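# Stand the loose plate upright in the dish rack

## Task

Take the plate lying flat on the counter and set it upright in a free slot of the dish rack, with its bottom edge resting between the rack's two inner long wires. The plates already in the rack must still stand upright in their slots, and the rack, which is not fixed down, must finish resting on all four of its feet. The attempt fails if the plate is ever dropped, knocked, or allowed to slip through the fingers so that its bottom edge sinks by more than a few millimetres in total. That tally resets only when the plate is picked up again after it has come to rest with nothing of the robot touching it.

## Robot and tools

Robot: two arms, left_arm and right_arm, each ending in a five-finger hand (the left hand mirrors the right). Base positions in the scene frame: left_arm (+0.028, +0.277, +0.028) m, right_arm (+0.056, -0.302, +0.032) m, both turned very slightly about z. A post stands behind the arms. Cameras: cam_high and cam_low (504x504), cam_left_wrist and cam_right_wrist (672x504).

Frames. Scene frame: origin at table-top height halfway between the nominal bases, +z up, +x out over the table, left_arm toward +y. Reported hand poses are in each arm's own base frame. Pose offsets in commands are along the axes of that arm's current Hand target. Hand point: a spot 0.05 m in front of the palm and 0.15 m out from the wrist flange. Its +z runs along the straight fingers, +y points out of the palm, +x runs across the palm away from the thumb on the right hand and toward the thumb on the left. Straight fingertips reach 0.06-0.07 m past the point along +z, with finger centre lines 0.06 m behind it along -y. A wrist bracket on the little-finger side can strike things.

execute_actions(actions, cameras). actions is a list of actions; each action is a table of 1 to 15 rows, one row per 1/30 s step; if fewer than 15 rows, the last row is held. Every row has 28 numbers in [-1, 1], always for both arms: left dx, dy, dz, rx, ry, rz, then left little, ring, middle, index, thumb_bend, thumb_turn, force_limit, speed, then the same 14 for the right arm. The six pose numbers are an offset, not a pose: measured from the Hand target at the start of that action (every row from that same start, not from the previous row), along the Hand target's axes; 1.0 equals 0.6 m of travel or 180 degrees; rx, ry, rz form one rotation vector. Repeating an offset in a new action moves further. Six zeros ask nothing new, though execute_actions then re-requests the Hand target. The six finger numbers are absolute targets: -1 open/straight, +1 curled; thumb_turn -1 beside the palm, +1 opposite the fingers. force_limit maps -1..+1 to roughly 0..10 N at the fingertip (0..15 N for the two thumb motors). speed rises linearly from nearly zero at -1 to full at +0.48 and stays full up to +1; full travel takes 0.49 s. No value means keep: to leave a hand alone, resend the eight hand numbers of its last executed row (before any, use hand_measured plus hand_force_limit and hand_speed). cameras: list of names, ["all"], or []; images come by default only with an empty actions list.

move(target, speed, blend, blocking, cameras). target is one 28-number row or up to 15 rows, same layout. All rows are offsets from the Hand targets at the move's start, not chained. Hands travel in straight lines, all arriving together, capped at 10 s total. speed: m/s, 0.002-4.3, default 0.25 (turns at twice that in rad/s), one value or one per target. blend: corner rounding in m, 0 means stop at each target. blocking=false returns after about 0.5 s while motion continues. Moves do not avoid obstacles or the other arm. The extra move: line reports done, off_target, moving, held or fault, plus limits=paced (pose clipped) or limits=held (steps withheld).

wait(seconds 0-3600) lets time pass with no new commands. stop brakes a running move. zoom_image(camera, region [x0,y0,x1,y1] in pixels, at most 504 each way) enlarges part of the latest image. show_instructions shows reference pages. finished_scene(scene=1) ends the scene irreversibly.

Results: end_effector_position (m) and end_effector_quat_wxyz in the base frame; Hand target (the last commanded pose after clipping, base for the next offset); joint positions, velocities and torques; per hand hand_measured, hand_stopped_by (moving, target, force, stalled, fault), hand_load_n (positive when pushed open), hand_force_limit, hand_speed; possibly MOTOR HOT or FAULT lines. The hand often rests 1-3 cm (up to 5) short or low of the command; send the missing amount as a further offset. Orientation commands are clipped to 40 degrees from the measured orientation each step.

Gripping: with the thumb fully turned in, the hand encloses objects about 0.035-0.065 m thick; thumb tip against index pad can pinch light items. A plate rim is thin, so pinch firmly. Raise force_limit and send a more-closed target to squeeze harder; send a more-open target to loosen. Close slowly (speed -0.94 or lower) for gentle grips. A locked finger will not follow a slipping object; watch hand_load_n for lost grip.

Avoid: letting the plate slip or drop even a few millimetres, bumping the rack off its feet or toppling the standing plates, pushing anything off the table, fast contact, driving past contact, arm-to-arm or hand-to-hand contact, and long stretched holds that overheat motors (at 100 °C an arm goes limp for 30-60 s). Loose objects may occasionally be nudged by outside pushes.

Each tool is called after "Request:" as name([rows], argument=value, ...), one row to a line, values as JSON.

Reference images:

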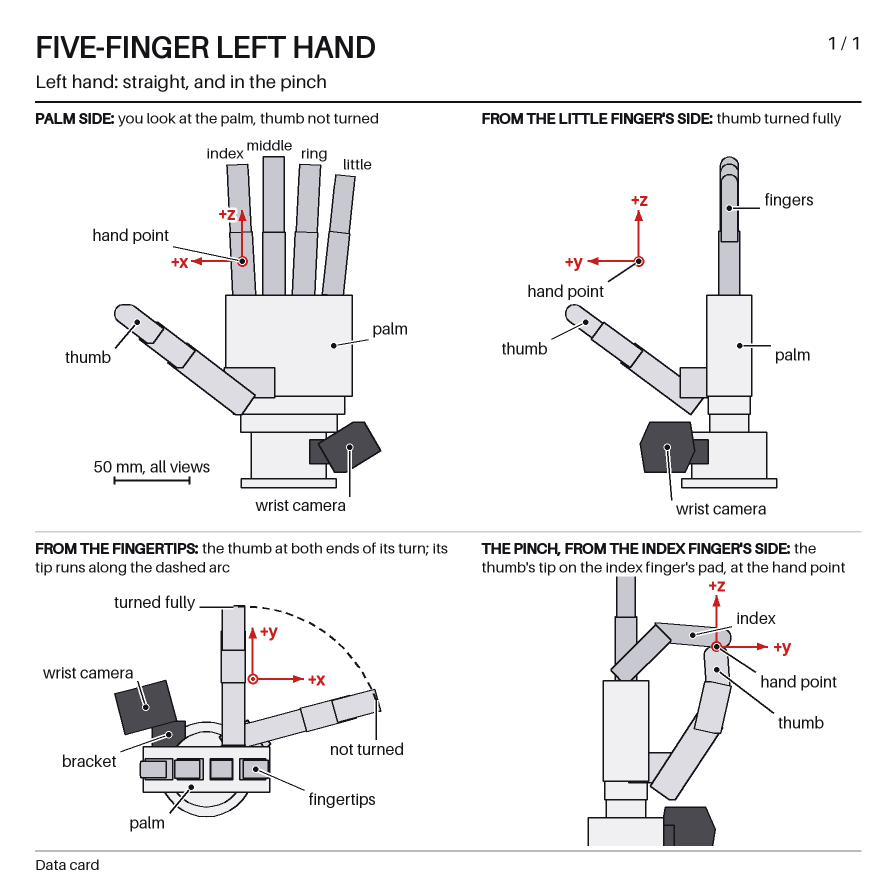

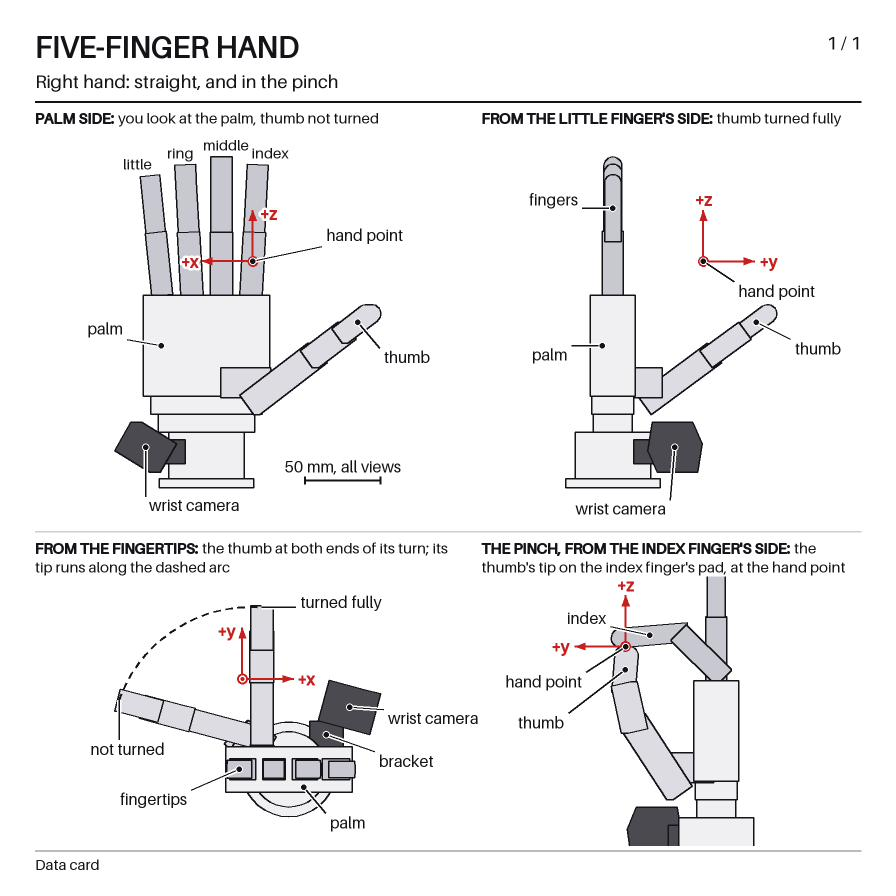

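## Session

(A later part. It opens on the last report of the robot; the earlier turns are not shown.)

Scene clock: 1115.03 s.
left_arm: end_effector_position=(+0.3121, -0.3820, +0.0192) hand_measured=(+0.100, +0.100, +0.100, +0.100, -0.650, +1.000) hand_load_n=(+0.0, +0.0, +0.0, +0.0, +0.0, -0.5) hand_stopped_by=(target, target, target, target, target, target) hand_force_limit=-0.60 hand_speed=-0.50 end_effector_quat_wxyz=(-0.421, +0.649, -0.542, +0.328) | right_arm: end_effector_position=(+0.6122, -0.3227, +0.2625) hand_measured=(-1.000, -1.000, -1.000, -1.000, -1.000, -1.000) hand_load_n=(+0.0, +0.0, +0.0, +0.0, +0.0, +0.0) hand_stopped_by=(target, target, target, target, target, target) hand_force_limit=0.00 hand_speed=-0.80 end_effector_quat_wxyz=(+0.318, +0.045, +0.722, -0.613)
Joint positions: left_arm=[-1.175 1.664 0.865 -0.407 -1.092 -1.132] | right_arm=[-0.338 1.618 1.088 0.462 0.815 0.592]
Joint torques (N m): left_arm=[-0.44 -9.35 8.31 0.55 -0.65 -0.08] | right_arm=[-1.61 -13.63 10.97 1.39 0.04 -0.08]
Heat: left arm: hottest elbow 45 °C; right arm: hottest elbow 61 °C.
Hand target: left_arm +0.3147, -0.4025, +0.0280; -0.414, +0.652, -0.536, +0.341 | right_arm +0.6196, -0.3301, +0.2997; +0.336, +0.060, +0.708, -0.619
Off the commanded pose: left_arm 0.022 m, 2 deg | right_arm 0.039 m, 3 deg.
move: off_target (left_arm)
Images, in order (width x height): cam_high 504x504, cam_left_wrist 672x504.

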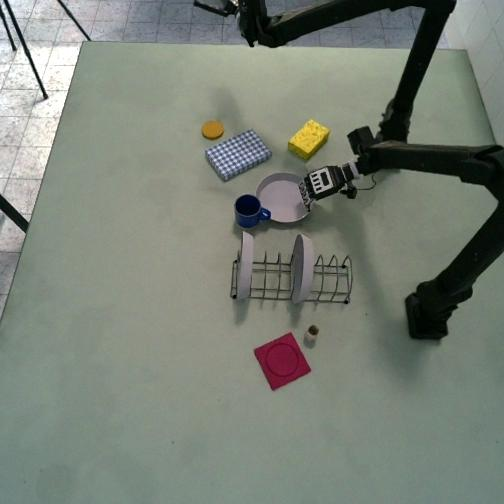

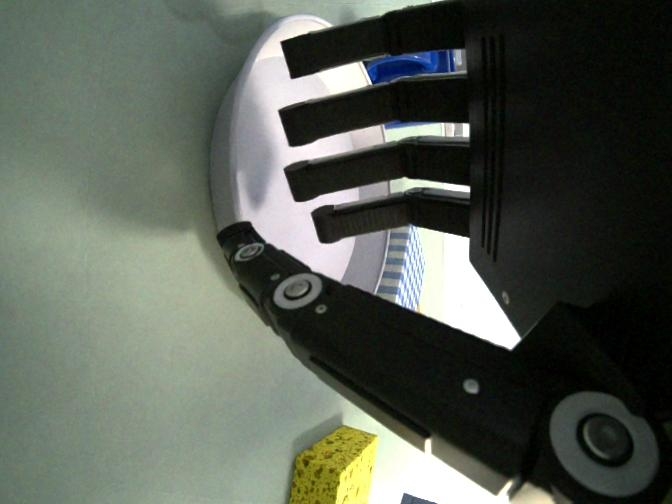

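Request:
move([
  [0.0003,0.0072,-0.0152,0,0,0,0.1,0.1,0.1,0.1,-0.6,1,-0.6,-0.5,0,0,0,0,0,0,-1,-1,-1,-1,-1,-1,0,-0.8],
  [0.0003,0.0479,0.0039,0,0,0,0.1,0.1,0.1,0.1,-0.6,1,-0.6,-0.5,0,0,0,0,0,0,-1,-1,-1,-1,-1,-1,0,-0.8],
], cameras=["cam_left_wrist","cam_high"], speed=0.05)

Request:
zoom_image(camera="cam_left_wrist", region=[150, 0, 450, 340])

Scene clock: 1145.43 s.
left_arm: end_effector_position=(+0.3057, -0.3880, +0.0016) hand_measured=(+0.100, +0.100, +0.100, +0.100, -0.600, +1.000) hand_load_n=(-1.0, +0.0, +0.0, +0.0, +0.0, +0.0) hand_stopped_by=(target, target, target, target, target, target) hand_force_limit=-0.60 hand_speed=-0.50 end_effector_quat_wxyz=(-0.424, +0.649, -0.538, +0.331) | right_arm: end_effector_position=(+0.6122, -0.3227, +0.2625) hand_measured=(-1.000, -1.000, -1.000, -1.000, -1.000, -1.000) hand_load_n=(+0.0, +0.0, +0.0, +0.0, +0.5, +0.0) hand_stopped_by=(target, target, target, target, target, target) hand_force_limit=0.00 hand_speed=-0.80 end_effector_quat_wxyz=(+0.318, +0.045, +0.722, -0.613)
Joint positions: left_arm=[-1.198 1.716 0.87 -0.4 -1.109 -1.182] | right_arm=[-0.338 1.618 1.088 0.462 0.815 0.592]
Joint torques (N m): left_arm=[-0.44 -9.11 6.82 1.35 -0.34 -0.11] | right_arm=[-1.61 -13.63 10.96 1.39 0.03 -0.08]
Heat: left arm: hottest elbow 44 °C; right arm: hottest elbow 61 °C.
Hand target: left_arm +0.3048, -0.4048, +0.0011; -0.414, +0.651, -0.536, +0.342 | right_arm +0.6196, -0.3301, +0.2997; +0.336, +0.060, +0.708, -0.619
Off the commanded pose: left_arm 0.017 m, 2 deg | right_arm 0.039 m, 3 deg.
move: off_target (left_arm)
Images, in order (width x height): cam_high 504x504, cam_left_wrist 672x504.

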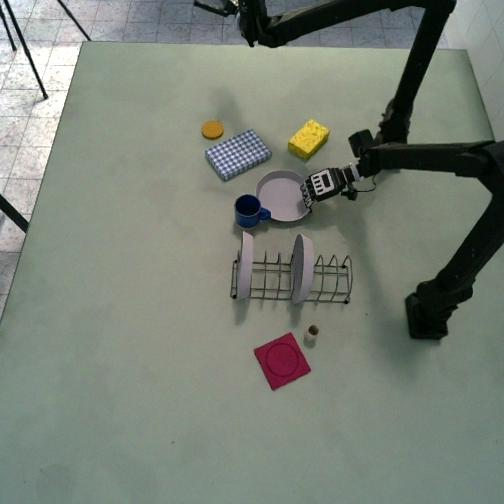

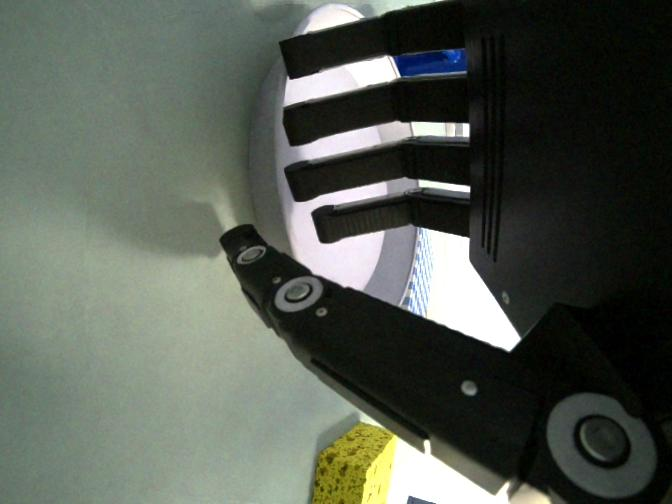

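Scaled by 1.482 from the camera's image (finer frame: 960x720).

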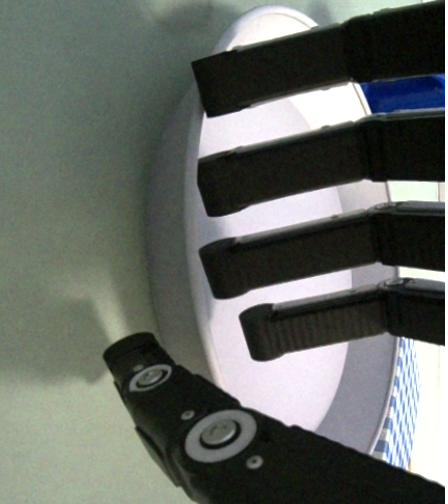

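Request:
move([
  [0,0,0,0,0,0,-0.3,-0.05,0.1,0.1,-0.6,1,-0.6,-0.5,0,0,0,0,0,0,-1,-1,-1,-1,-1,-1,0,-0.8],
  [-0.0385,-0.0243,0.0283,0,0,0,-0.3,-0.05,0.1,0.1,-0.6,1,-0.6,-0.5,0,0,0,0,0,0,-1,-1,-1,-1,-1,-1,0,-0.8],
], cameras=["cam_left_wrist"], speed=0.05)

Request:
zoom_image(camera="cam_left_wrist", region=[150, 0, 450, 340])

Scene clock: 1178.53 s.
left_arm: end_effector_position=(+0.3156, -0.3807, +0.0001) hand_measured=(-0.300, -0.050, +0.100, +0.100, -0.600, +1.000) hand_load_n=(+0.5, +0.0, +0.0, +0.0, +0.5, +0.0) hand_stopped_by=(target, target, target, target, target, target) hand_force_limit=-0.60 hand_speed=-0.50 end_effector_quat_wxyz=(-0.417, +0.646, -0.544, +0.337) | right_arm: end_effector_position=(+0.6122, -0.3227, +0.2625) hand_measured=(-1.000, -1.000, -1.000, -1.000, -1.000, -1.000) hand_load_n=(+0.0, +0.0, +0.0, +0.0, +0.0, +0.0) hand_stopped_by=(target, target, target, target, target, target) hand_force_limit=0.00 hand_speed=-0.80 end_effector_quat_wxyz=(+0.318, +0.045, +0.722, -0.613)
Joint positions: left_arm=[-1.166 1.698 0.826 -0.273 -1.086 -1.077] | right_arm=[-0.338 1.618 1.088 0.462 0.815 0.592]
Joint torques (N m): left_arm=[1.85 -11.87 4.79 1.42 -0.3 0.08] | right_arm=[-1.61 -13.63 10.96 1.39 0.04 -0.08]
Heat: left arm: hottest elbow 42 °C; right arm: hottest elbow 62 °C.
Hand target: left_arm +0.3216, -0.3780, +0.0071; -0.414, +0.652, -0.536, +0.342 | right_arm +0.6196, -0.3301, +0.2997; +0.336, +0.060, +0.708, -0.619
Off the commanded pose: left_arm 0.010 m, 1 deg | right_arm 0.039 m, 3 deg.
move: done

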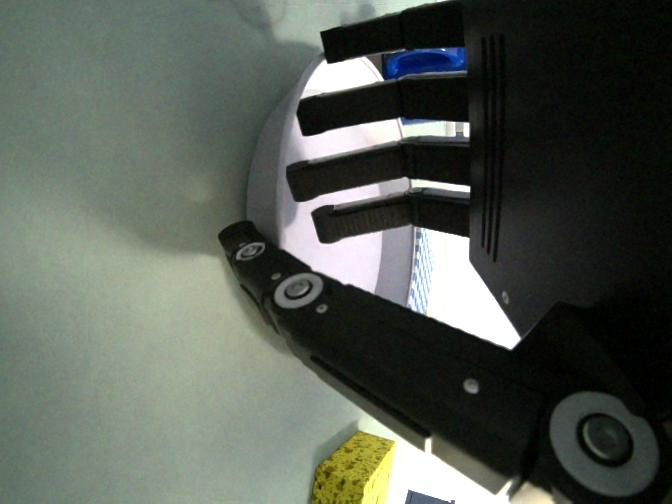

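Scaled by 1.482 from the camera's image (finer frame: 960x720).

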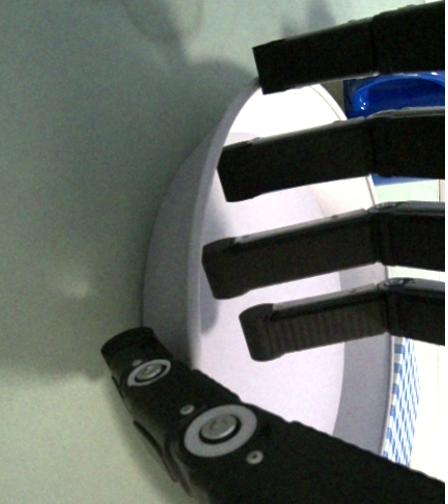

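Request:
move([
  [0,0,0,0,0,0,-0.3,-0.05,0.1,0.1,-0.5,1,-0.6,-0.5,0,0,0,0,0,0,-1,-1,-1,-1,-1,-1,0,-0.8],
  [0,0.0121,0.0057,0,0,0,-0.3,-0.05,0.1,0.1,-0.5,1,-0.6,-0.5,0,0,0,0,0,0,-1,-1,-1,-1,-1,-1,0,-0.8],
], cameras=["cam_left_wrist"], speed=0.04)

Request:
zoom_image(camera="cam_left_wrist", region=[150, 0, 450, 340])

Scene clock: 1202.17 s.
left_arm: end_effector_position=(+0.3158, -0.3810, -0.0004) hand_measured=(-0.300, -0.050, +0.100, +0.100, -0.500, +1.000) hand_load_n=(+0.5, +0.0, +0.0, +0.0, +0.0, +0.0) hand_stopped_by=(target, target, target, target, target, target) hand_force_limit=-0.60 hand_speed=-0.50 end_effector_quat_wxyz=(-0.415, +0.646, -0.542, +0.341) | right_arm: end_effector_position=(+0.6122, -0.3227, +0.2625) hand_measured=(-1.000, -1.000, -1.000, -1.000, -1.000, -1.000) hand_load_n=(-0.5, +0.0, +0.0, +0.0, +0.0, -0.5) hand_stopped_by=(target, target, target, target, target, target) hand_force_limit=0.00 hand_speed=-0.80 end_effector_quat_wxyz=(+0.318, +0.045, +0.722, -0.613)
Joint positions: left_arm=[-1.165 1.697 0.819 -0.252 -1.085 -1.073] | right_arm=[-0.338 1.618 1.088 0.462 0.815 0.592]
Joint torques (N m): left_arm=[1.79 -10.29 4.9 1.47 -0.33 -0.06] | right_arm=[-1.61 -13.63 10.96 1.39 0.03 -0.08]
Heat: left arm: hottest elbow 42 °C; right arm: hottest elbow 62 °C.
Hand target: left_arm +0.3215, -0.3779, -0.0011; -0.414, +0.652, -0.536, +0.341 | right_arm +0.6196, -0.3301, +0.2997; +0.336, +0.060, +0.708, -0.619
Off the commanded pose: left_arm 0.007 m, 1 deg | right_arm 0.039 m, 3 deg.
move: done

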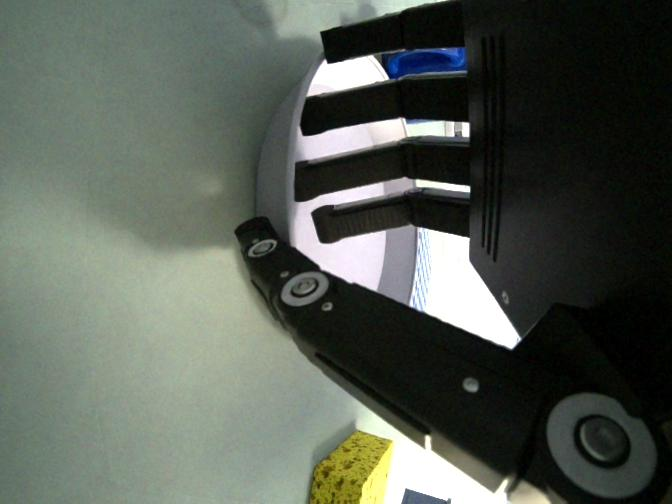

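Scaled by 1.482 from the camera's image (finer frame: 960x720).

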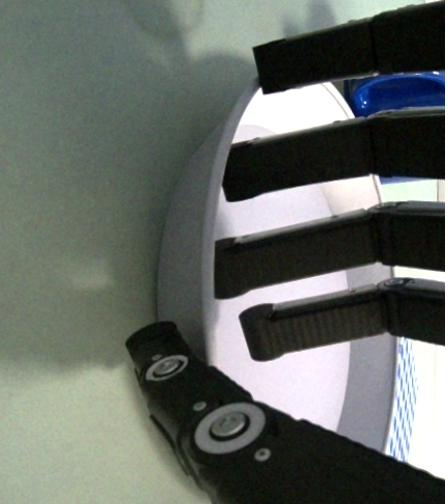

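Request:
move(target=[0,0.0121,0.0057,0,0,0,-0.3,-0.05,0.1,0.1,-0.5,1,-0.6,-0.5,0,0,0,0,0,0,-1,-1,-1,-1,-1,-1,0,-0.8], cameras=["cam_left_wrist"], speed=0.04)

Request:
zoom_image(camera="cam_left_wrist", region=[150, 0, 450, 340])

Scene clock: 1209.13 s.
left_arm: end_effector_position=(+0.3170, -0.3834, +0.0005) hand_measured=(-0.300, -0.050, +0.100, +0.100, -0.500, +1.000) hand_load_n=(+0.5, +0.5, -0.5, +0.0, +0.0, +0.0) hand_stopped_by=(target, target, target, target, target, target) hand_force_limit=-0.60 hand_speed=-0.50 end_effector_quat_wxyz=(-0.411, +0.649, -0.537, +0.349) | right_arm: end_effector_position=(+0.6122, -0.3227, +0.2625) hand_measured=(-1.000, -1.000, -1.000, -1.000, -1.000, -1.000) hand_load_n=(+0.0, +0.0, +0.0, -0.5, +0.0, +0.0) hand_stopped_by=(target, target, target, target, target, target) hand_force_limit=0.00 hand_speed=-0.80 end_effector_quat_wxyz=(+0.318, +0.045, +0.722, -0.613)
Joint positions: left_arm=[-1.165 1.697 0.814 -0.229 -1.085 -1.072] | right_arm=[-0.338 1.618 1.088 0.462 0.815 0.592]
Joint torques (N m): left_arm=[1.73 -8.7 4.83 1.54 -0.32 -0.01] | right_arm=[-1.67 -13.63 10.96 1.39 0.03 -0.08]
Heat: left arm: hottest elbow 41 °C; right arm: hottest elbow 62 °C.
Hand target: left_arm +0.3216, -0.3780, -0.0090; -0.414, +0.652, -0.536, +0.342 | right_arm +0.6196, -0.3301, +0.2997; +0.336, +0.060, +0.708, -0.619
Off the commanded pose: left_arm 0.012 m, 1 deg | right_arm 0.039 m, 3 deg.
move: off_target (left_arm)

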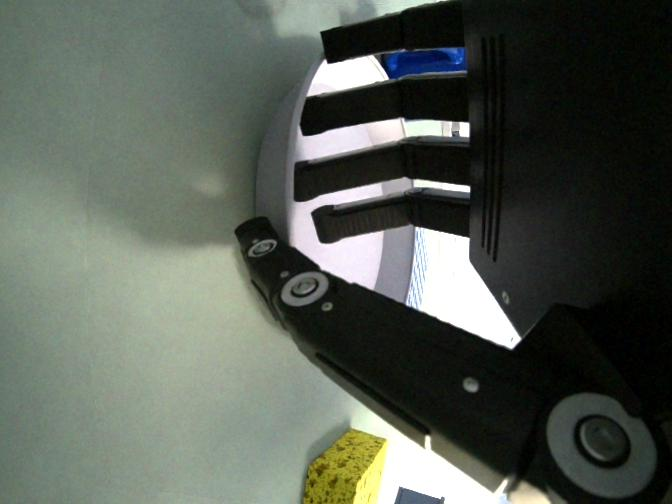

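Scaled by 1.482 from the camera's image (finer frame: 960x720).

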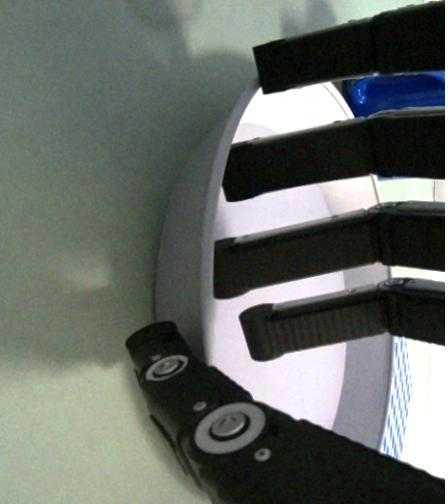

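Request:
move(target=[0,-0.0196,-0.0092,0,0,0,-0.3,-0.05,0.1,0.1,-0.5,1,-0.6,-0.5,0,0,0,0,0,0,-1,-1,-1,-1,-1,-1,0,-0.8], cameras=["cam_left_wrist"], speed=0.04)

Request:
zoom_image(camera="cam_left_wrist", region=[150, 0, 450, 340])

Scene clock: 1220.03 s.
left_arm: end_effector_position=(+0.3163, -0.3814, -0.0004) hand_measured=(-0.300, -0.050, +0.100, +0.100, -0.500, +1.000) hand_load_n=(+1.0, +0.0, +0.0, +0.0, +0.0, +0.0) hand_stopped_by=(target, target, target, target, target, target) hand_force_limit=-0.60 hand_speed=-0.50 end_effector_quat_wxyz=(-0.414, +0.647, -0.539, +0.345) | right_arm: end_effector_position=(+0.6122, -0.3227, +0.2625) hand_measured=(-1.000, -1.000, -1.000, -1.000, -1.000, -1.000) hand_load_n=(+0.0, +0.0, +0.0, +0.0, +0.0, -0.5) hand_stopped_by=(target, target, target, target, target, target) hand_force_limit=0.00 hand_speed=-0.80 end_effector_quat_wxyz=(+0.318, +0.045, +0.722, -0.613)
Joint positions: left_arm=[-1.164 1.697 0.814 -0.239 -1.085 -1.072] | right_arm=[-0.338 1.618 1.088 0.462 0.815 0.592]
Joint torques (N m): left_arm=[1.79 -11.11 5.37 0.38 -0.31 0] | right_arm=[-1.61 -13.63 10.96 1.39 0.04 -0.08]
Heat: left arm: hottest elbow 41 °C; right arm: hottest elbow 62 °C.
Hand target: left_arm +0.3217, -0.3779, +0.0040; -0.414, +0.652, -0.536, +0.342 | right_arm +0.6196, -0.3301, +0.2997; +0.336, +0.060, +0.708, -0.619
Off the commanded pose: left_arm 0.008 m, 1 deg | right_arm 0.039 m, 3 deg.
move: done

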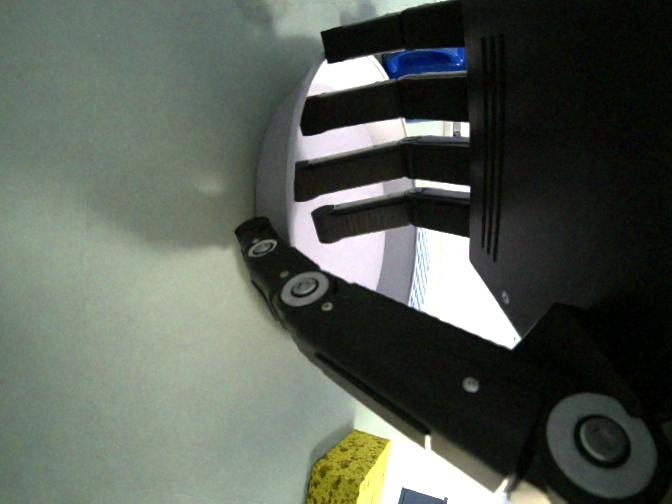

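Scaled by 1.482 from the camera's image (finer frame: 960x720).

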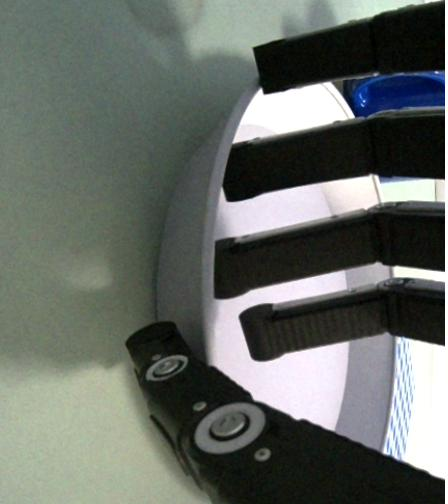

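Request:
move(target=[0,0.0242,0.0113,0,0,0,-0.3,-0.05,0.1,0.1,-0.5,1,-0.6,-0.5,0,0,0,0,0,0,-1,-1,-1,-1,-1,-1,0,-0.8], cameras=["cam_left_wrist"], speed=0.08)

Request:
zoom_image(camera="cam_left_wrist", region=[150, 0, 450, 340])

Scene clock: 1230.40 s.
left_arm: end_effector_position=(+0.3179, -0.3839, +0.0001) hand_measured=(-0.300, -0.050, +0.100, +0.100, -0.500, +1.000) hand_load_n=(+1.0, +0.0, +0.0, +0.0, +0.0, +0.0) hand_stopped_by=(target, target, target, target, target, target) hand_force_limit=-0.60 hand_speed=-0.50 end_effector_quat_wxyz=(-0.412, +0.648, -0.536, +0.350) | right_arm: end_effector_position=(+0.6122, -0.3227, +0.2625) hand_measured=(-1.000, -1.000, -1.000, -1.000, -1.000, -1.000) hand_load_n=(+0.0, +0.0, +0.0, +0.0, +0.0, +0.0) hand_stopped_by=(target, target, target, target, target, target) hand_force_limit=0.00 hand_speed=-0.80 end_effector_quat_wxyz=(+0.318, +0.045, +0.722, -0.613)
Joint positions: left_arm=[-1.164 1.701 0.814 -0.22 -1.089 -1.07] | right_arm=[-0.338 1.618 1.088 0.462 0.815 0.592]
Joint torques (N m): left_arm=[1.79 -8.41 4.72 1.66 -0.19 -0.05] | right_arm=[-1.61 -13.63 10.96 1.39 0.04 -0.08]
Heat: left arm: hottest elbow 41 °C; right arm: hottest elbow 62 °C.
Hand target: left_arm +0.3216, -0.3779, -0.0121; -0.414, +0.652, -0.536, +0.341 | right_arm +0.6196, -0.3301, +0.2997; +0.336, +0.060, +0.708, -0.619
Off the commanded pose: left_arm 0.014 m, 1 deg | right_arm 0.039 m, 3 deg.
move: off_target (left_arm)

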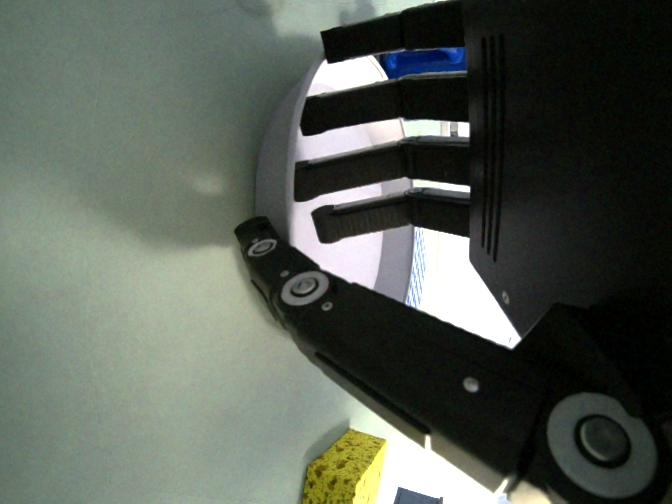

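Scaled by 1.482 from the camera's image (finer frame: 960x720).

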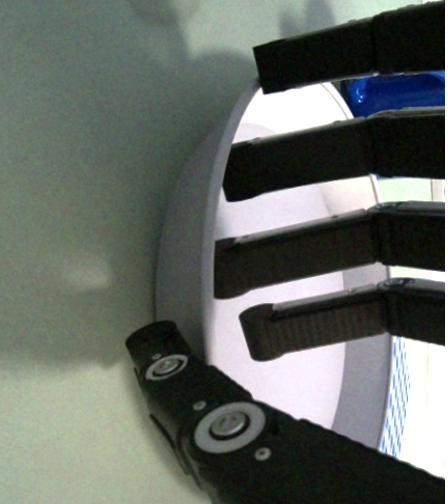

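Request:
execute_actions(actions=[], cameras=["cam_high","cam_low","cam_left_wrist"])

Request:
zoom_image(camera="cam_high", region=[250, 130, 390, 240])

Request:
zoom_image(camera="cam_low", region=[270, 180, 380, 290])

Request:
zoom_image(camera="cam_left_wrist", region=[220, 0, 430, 200])

Scene clock: 1250.83 s.
left_arm: end_effector_position=(+0.3179, -0.3839, +0.0002) hand_measured=(-0.300, -0.050, +0.100, +0.100, -0.500, +1.000) hand_load_n=(+1.0, +0.0, +0.0, +0.0, +0.0, +0.0) hand_stopped_by=(target, target, target, target, target, target) hand_force_limit=-0.60 hand_speed=-0.50 end_effector_quat_wxyz=(-0.412, +0.648, -0.536, +0.350) | right_arm: end_effector_position=(+0.6122, -0.3227, +0.2625) hand_measured=(-1.000, -1.000, -1.000, -1.000, -1.000, -1.000) hand_load_n=(+0.0, +0.0, +0.0, +0.0, +0.0, -0.5) hand_stopped_by=(target, target, target, target, target, target) hand_force_limit=0.00 hand_speed=-0.80 end_effector_quat_wxyz=(+0.318, +0.045, +0.722, -0.613)
Joint positions: left_arm=[-1.164 1.701 0.814 -0.22 -1.089 -1.07] | right_arm=[-0.338 1.618 1.088 0.462 0.815 0.592]
Joint velocities: within noise
Joint torques (N m): left_arm=[1.79 -8.53 4.74 1.5 -0.19 -0.04] | right_arm=[-1.61 -13.63 10.95 1.39 0.04 -0.08]
Heat: left arm: hottest elbow 40 °C; right arm: hottest elbow 62 °C.
Hand target: left_arm +0.3217, -0.3779, -0.0121; -0.414, +0.652, -0.536, +0.342 | right_arm +0.6196, -0.3301, +0.2997; +0.336, +0.060, +0.708, -0.619
Off the commanded pose: left_arm 0.014 m, 1 deg | right_arm 0.039 m, 3 deg.
Images, in order (width x height): cam_high 504x504, cam_low 504x504, cam_left_wrist 672x504.

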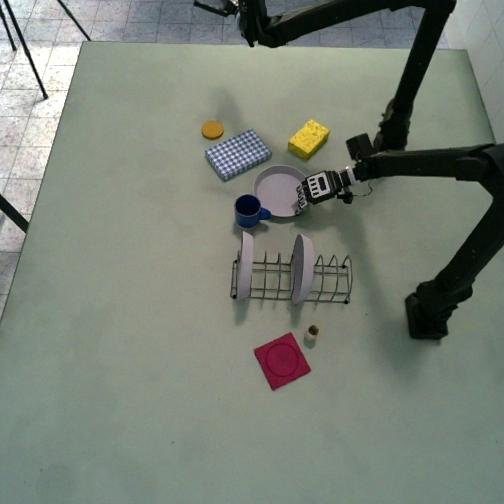

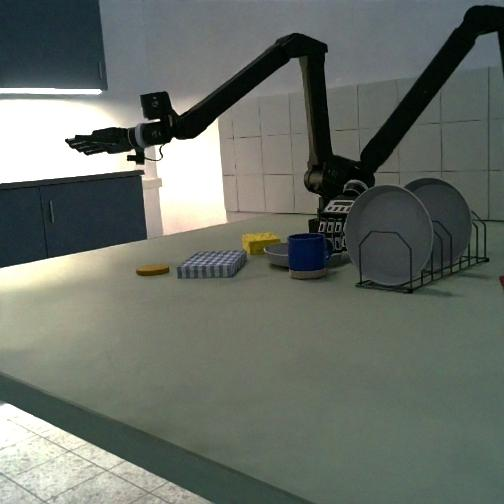

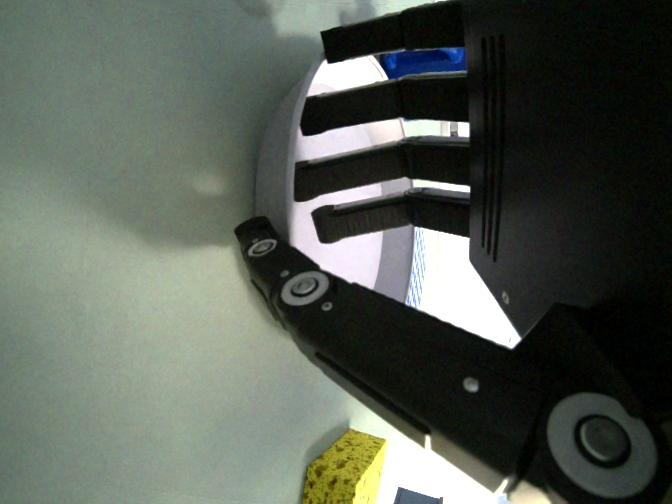

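Scaled by 3.600 from the camera's image (finer frame: 720x720).

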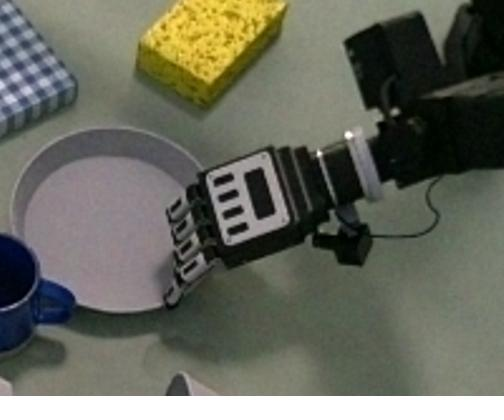

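Scaled by 4.582 from the camera's image (finer frame: 720x720).

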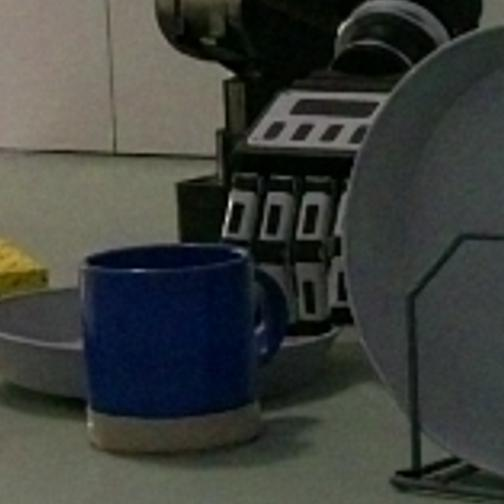

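Scaled by 2.400 from the camera's image (finer frame: 960x720).

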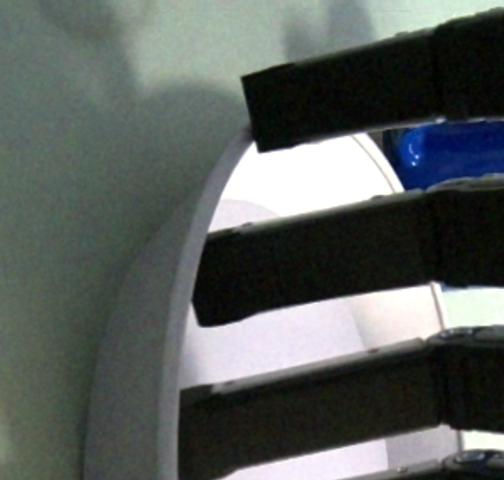

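Request:
move([
  [0,-0.0181,-0.0085,0,0,0,-0.3,-0.05,0.1,0.1,-0.5,1,-0.6,-0.5,0,0,0,0,0,0,-1,-1,-1,-1,-1,-1,0,-0.8],
  [0,-0.0181,-0.0085,0,0,0,-1,-1,0.1,0.1,-0.5,1,-0.6,-0.5,0,0,0,0,0,0,-1,-1,-1,-1,-1,-1,0,-0.8],
], cameras=["cam_left_wrist","cam_high","cam_low"], speed=0.04)

Request:
zoom_image(camera="cam_high", region=[250, 150, 340, 230])

Request:
zoom_image(camera="cam_left_wrist", region=[150, 0, 450, 340])

Scene clock: 1279.23 s.
left_arm: end_effector_position=(+0.3161, -0.3824, -0.0020) hand_measured=(-1.000, -1.000, +0.100, +0.100, -0.500, +1.000) hand_load_n=(-0.5, +0.0, +0.0, +0.0, +0.0, +0.0) hand_stopped_by=(target, target, target, target, target, target) hand_force_limit=-0.60 hand_speed=-0.50 end_effector_quat_wxyz=(-0.412, +0.647, -0.541, +0.345) | right_arm: end_effector_position=(+0.6122, -0.3227, +0.2625) hand_measured=(-1.000, -1.000, -1.000, -1.000, -1.000, -1.000) hand_load_n=(+0.0, +0.0, +0.0, +0.0, +0.0, -0.5) hand_stopped_by=(target, target, target, target, target, target) hand_force_limit=0.00 hand_speed=-0.80 end_effector_quat_wxyz=(+0.318, +0.045, +0.722, -0.613)
Joint positions: left_arm=[-1.164 1.701 0.814 -0.233 -1.081 -1.069] | right_arm=[-0.338 1.618 1.088 0.462 0.815 0.592]
Joint torques (N m): left_arm=[1.79 -10.7 5.19 0.68 -0.47 -0.03] | right_arm=[-1.61 -13.63 10.96 1.39 0.04 -0.08]
Heat: left arm: hottest elbow 40 °C; right arm: hottest elbow 62 °C.
Hand target: left_arm +0.3217, -0.3779, +0.0000; -0.414, +0.652, -0.536, +0.342 | right_arm +0.6196, -0.3301, +0.2997; +0.336, +0.060, +0.708, -0.619
Off the commanded pose: left_arm 0.007 m, 1 deg | right_arm 0.039 m, 3 deg.
move: done
Images, in order (width x height): cam_high 504x504, cam_low 504x504, cam_left_wrist 672x504.

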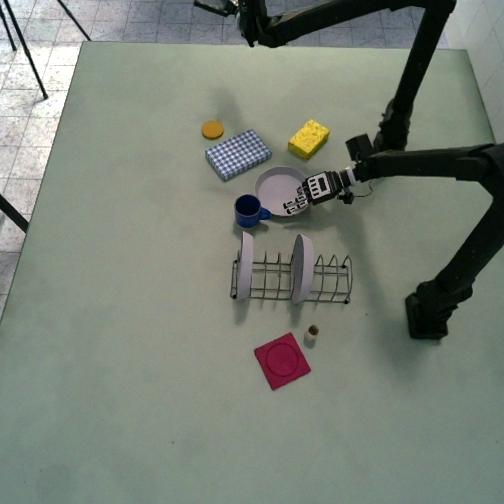

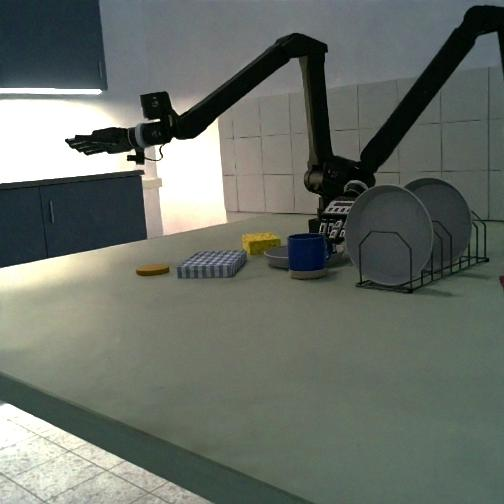

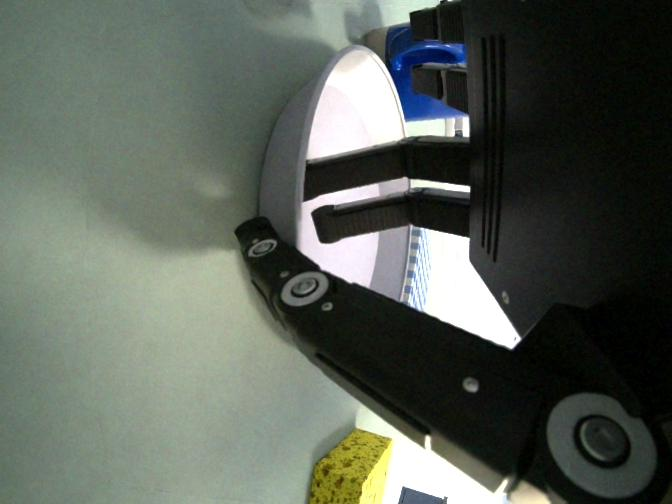

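Scaled by 5.600 from the camera's image (finer frame: 720x720).

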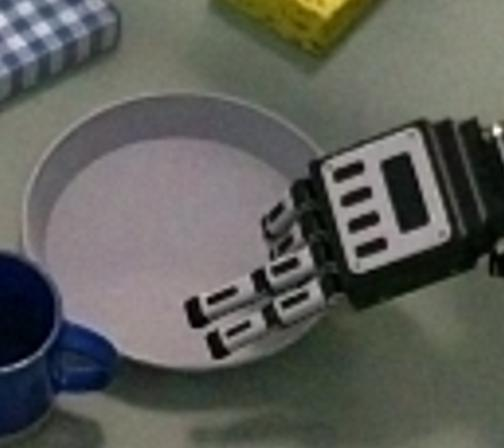

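Scaled by 1.482 from the camera's image (finer frame: 960x720).

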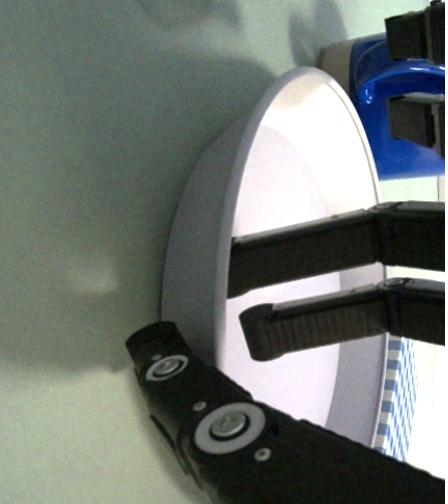

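Request:
move([
  [0,0,0,0,0,0,-1,-1,0.1,0.1,-0.65,1,-0.6,-0.5,0,0,0,0,0,0,-1,-1,-1,-1,-1,-1,0,-0.8],
  [0.0622,-0.004,-0.0147,0,0,0,-1,-1,0.1,0.1,-0.65,1,-0.6,-0.5,0,0,0,0,0,0,-1,-1,-1,-1,-1,-1,0,-0.8],
], cameras=["cam_left_wrist","cam_high"], speed=0.05)

Request:
zoom_image(camera="cam_high", region=[250, 150, 340, 230])

Scene clock: 1343.67 s.
left_arm: end_effector_position=(+0.3204, -0.3949, -0.0023) hand_measured=(-1.000, -1.000, +0.100, +0.100, -0.650, +1.000) hand_load_n=(+0.0, +0.0, +0.0, +0.0, +0.0, +0.0) hand_stopped_by=(target, target, target, target, target, target) hand_force_limit=-0.60 hand_speed=-0.50 end_effector_quat_wxyz=(-0.421, +0.650, -0.541, +0.328) | right_arm: end_effector_position=(+0.6122, -0.3227, +0.2625) hand_measured=(-1.000, -1.000, -1.000, -1.000, -1.000, -1.000) hand_load_n=(+0.0, +0.0, +0.0, +0.0, +0.0, +0.0) hand_stopped_by=(target, target, target, target, target, target) hand_force_limit=0.00 hand_speed=-0.80 end_effector_quat_wxyz=(+0.318, +0.045, +0.722, -0.613)
Joint positions: left_arm=[-1.169 1.742 0.894 -0.351 -1.09 -1.125] | right_arm=[-0.338 1.618 1.088 0.462 0.815 0.592]
Joint torques (N m): left_arm=[-0.62 -10.17 7.92 0.57 -0.67 -0.11] | right_arm=[-1.61 -13.63 10.96 1.39 0.04 -0.08]
Heat: left arm: hottest elbow 40 °C; right arm: hottest elbow 63 °C.
Hand target: left_arm +0.3219, -0.4159, +0.0060; -0.414, +0.652, -0.536, +0.342 | right_arm +0.6196, -0.3301, +0.2997; +0.336, +0.060, +0.708, -0.619
Off the commanded pose: left_arm 0.022 m, 2 deg | right_arm 0.039 m, 3 deg.
move: off_target (left_arm)
Images, in order (width x height): cam_high 504x504, cam_left_wrist 672x504.

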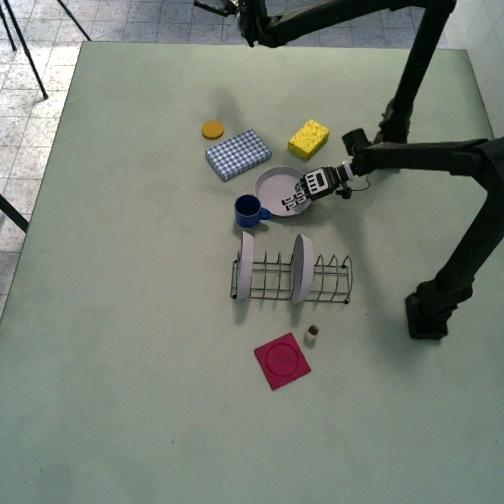

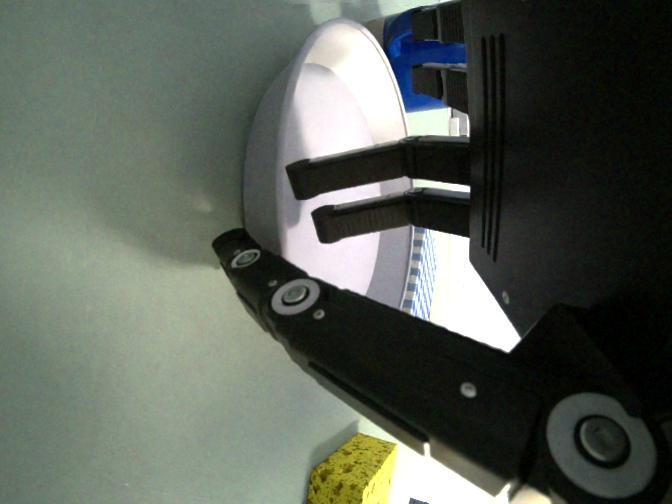

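Scaled by 5.600 from the camera's image (finer frame: 720x720).

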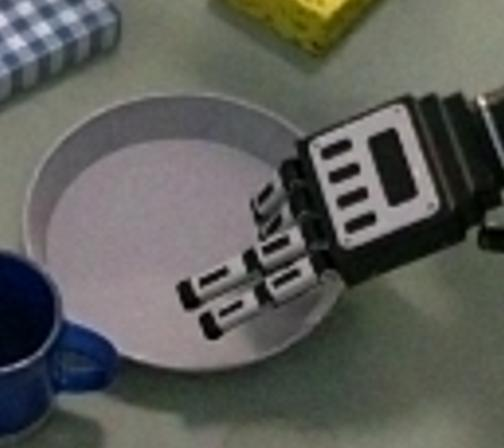

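Request:
move(target=[0.0317,0.009,0.0042,0,0,0,-1,-1,0.1,0.1,-0.55,1,-0.6,-0.5,0,0,0,0,0,0,-1,-1,-1,-1,-1,-1,0,-0.8], cameras=["cam_left_wrist","cam_high"], speed=0.05)

Request:
zoom_image(camera="cam_high", region=[250, 150, 340, 230])

Request:
zoom_image(camera="cam_left_wrist", region=[150, 0, 450, 340])

Scene clock: 1369.73 s.
left_arm: end_effector_position=(+0.3243, -0.4137, -0.0080) hand_measured=(-1.000, -1.000, +0.100, +0.100, -0.550, +1.000) hand_load_n=(+0.0, +0.0, +0.0, +0.0, +0.5, +0.0) hand_stopped_by=(target, target, target, target, target, target) hand_force_limit=-0.60 hand_speed=-0.50 end_effector_quat_wxyz=(-0.421, +0.650, -0.541, +0.328) | right_arm: end_effector_position=(+0.6122, -0.3227, +0.2625) hand_measured=(-1.000, -1.000, -1.000, -1.000, -1.000, -1.000) hand_load_n=(+0.0, +0.0, +0.0, +0.0, +0.0, +0.0) hand_stopped_by=(target, target, target, target, target, target) hand_force_limit=0.00 hand_speed=-0.80 end_effector_quat_wxyz=(+0.318, +0.045, +0.722, -0.613)
Joint positions: left_arm=[-1.177 1.792 0.95 -0.372 -1.093 -1.141] | right_arm=[-0.338 1.618 1.088 0.462 0.815 0.592]
Joint torques (N m): left_arm=[-0.62 -10.87 8.06 0.8 -0.66 -0.12] | right_arm=[-1.61 -13.63 10.96 1.39 0.03 -0.08]
Heat: left arm: hottest elbow 43 °C; right arm: hottest elbow 63 °C.
Hand target: left_arm +0.3255, -0.4346, +0.0000; -0.414, +0.652, -0.536, +0.342 | right_arm +0.6196, -0.3301, +0.2997; +0.336, +0.060, +0.708, -0.619
Off the commanded pose: left_arm 0.022 m, 2 deg | right_arm 0.039 m, 3 deg.
move: off_target (left_arm)
Images, in order (width x height): cam_high 504x504, cam_left_wrist 672x504.

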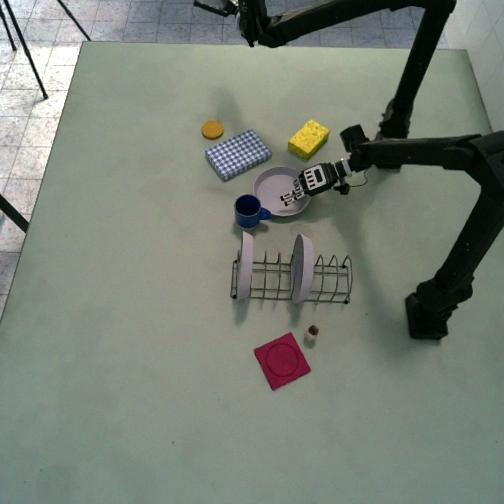

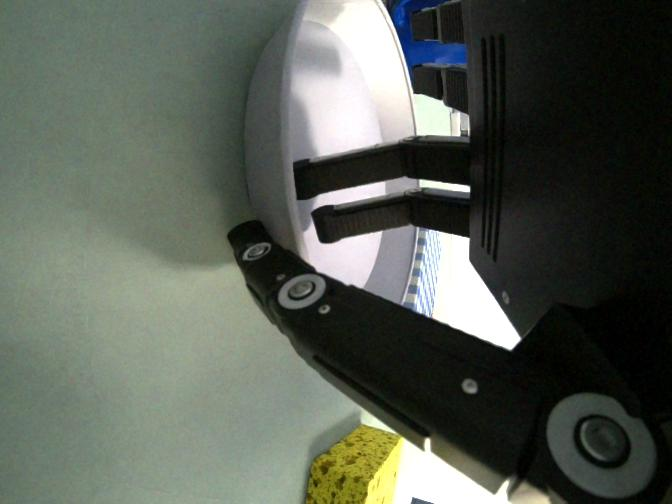

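Scaled by 5.600 from the camera's image (finer frame: 720x720).

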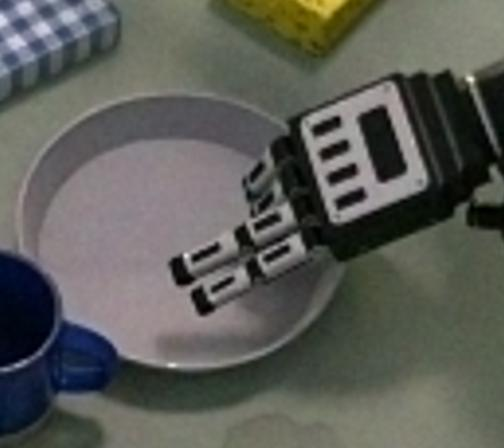

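Scaled by 1.482 from the camera's image (finer frame: 960x720).

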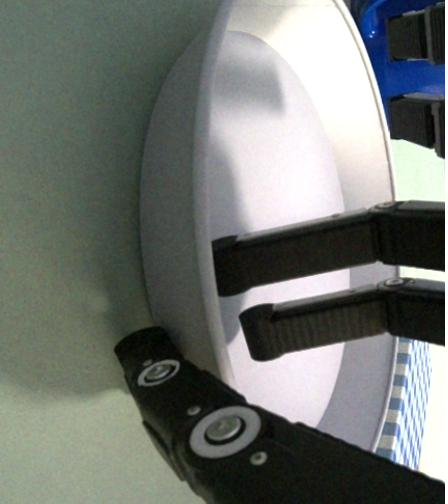

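Request:
move(target=[0,0,0,0,0,0,-1,-1,0.38,0.38,-0.55,1,-0.7,-0.9,0,0,0,0,0,0,-1,-1,-1,-1,-1,-1,0,-0.8], cameras=["cam_left_wrist","cam_high"])

Request:
zoom_image(camera="cam_left_wrist", region=[150, 0, 450, 340])

Scene clock: 1392.73 s.
left_arm: end_effector_position=(+0.3244, -0.4138, -0.0079) hand_measured=(-1.000, -1.000, +0.380, +0.380, -0.550, +1.000) hand_load_n=(+0.0, +0.0, +0.0, +0.0, +0.0, +0.0) hand_stopped_by=(target, target, target, target, target, target) hand_force_limit=-0.70 hand_speed=-0.90 end_effector_quat_wxyz=(-0.421, +0.650, -0.541, +0.328) | right_arm: end_effector_position=(+0.6122, -0.3227, +0.2625) hand_measured=(-1.000, -1.000, -1.000, -1.000, -1.000, -1.000) hand_load_n=(+0.0, +0.0, +0.0, +0.0, +0.0, +0.0) hand_stopped_by=(target, target, target, target, target, target) hand_force_limit=0.00 hand_speed=-0.80 end_effector_quat_wxyz=(+0.318, +0.045, +0.722, -0.613)
Joint positions: left_arm=[-1.177 1.792 0.95 -0.372 -1.093 -1.142] | right_arm=[-0.338 1.618 1.088 0.462 0.815 0.592]
Joint torques (N m): left_arm=[-0.56 -10.87 8.01 0.57 -0.66 -0.12] | right_arm=[-1.67 -13.63 10.96 1.39 0.04 -0.08]
Heat: left arm: hottest elbow 45 °C; right arm: hottest elbow 63 °C.
Hand target: left_arm +0.3255, -0.4345, +0.0000; -0.414, +0.652, -0.536, +0.342 | right_arm +0.6196, -0.3301, +0.2997; +0.336, +0.060, +0.708, -0.619
Off the commanded pose: left_arm 0.022 m, 2 deg | right_arm 0.039 m, 3 deg.
move: done
Images, in order (width x height): cam_high 504x504, cam_left_wrist 672x504.

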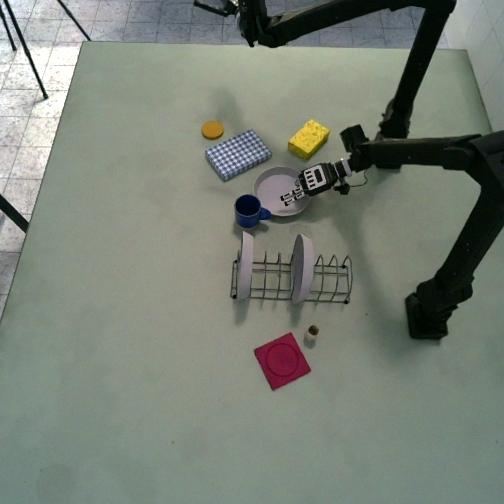

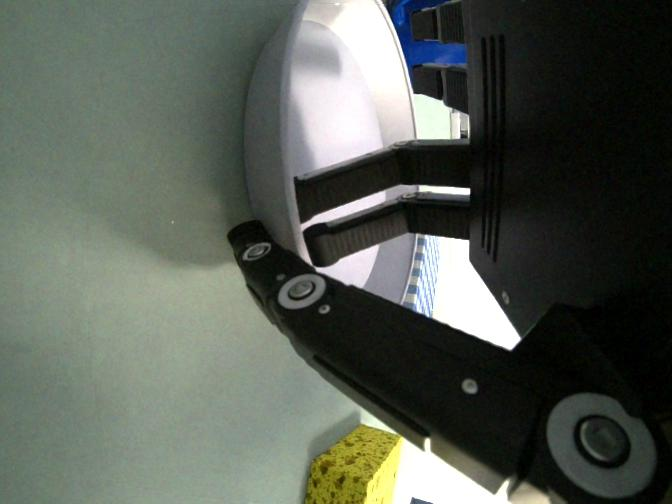

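Scaled by 1.482 from the camera's image (finer frame: 960x720).

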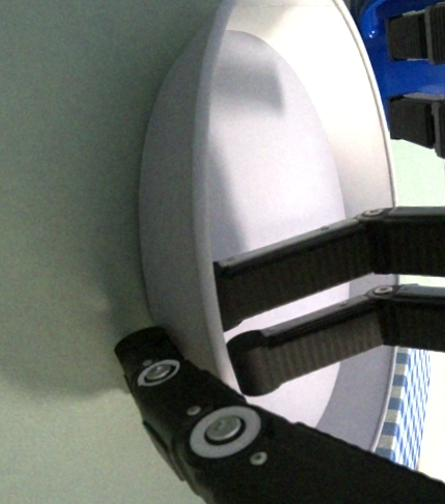

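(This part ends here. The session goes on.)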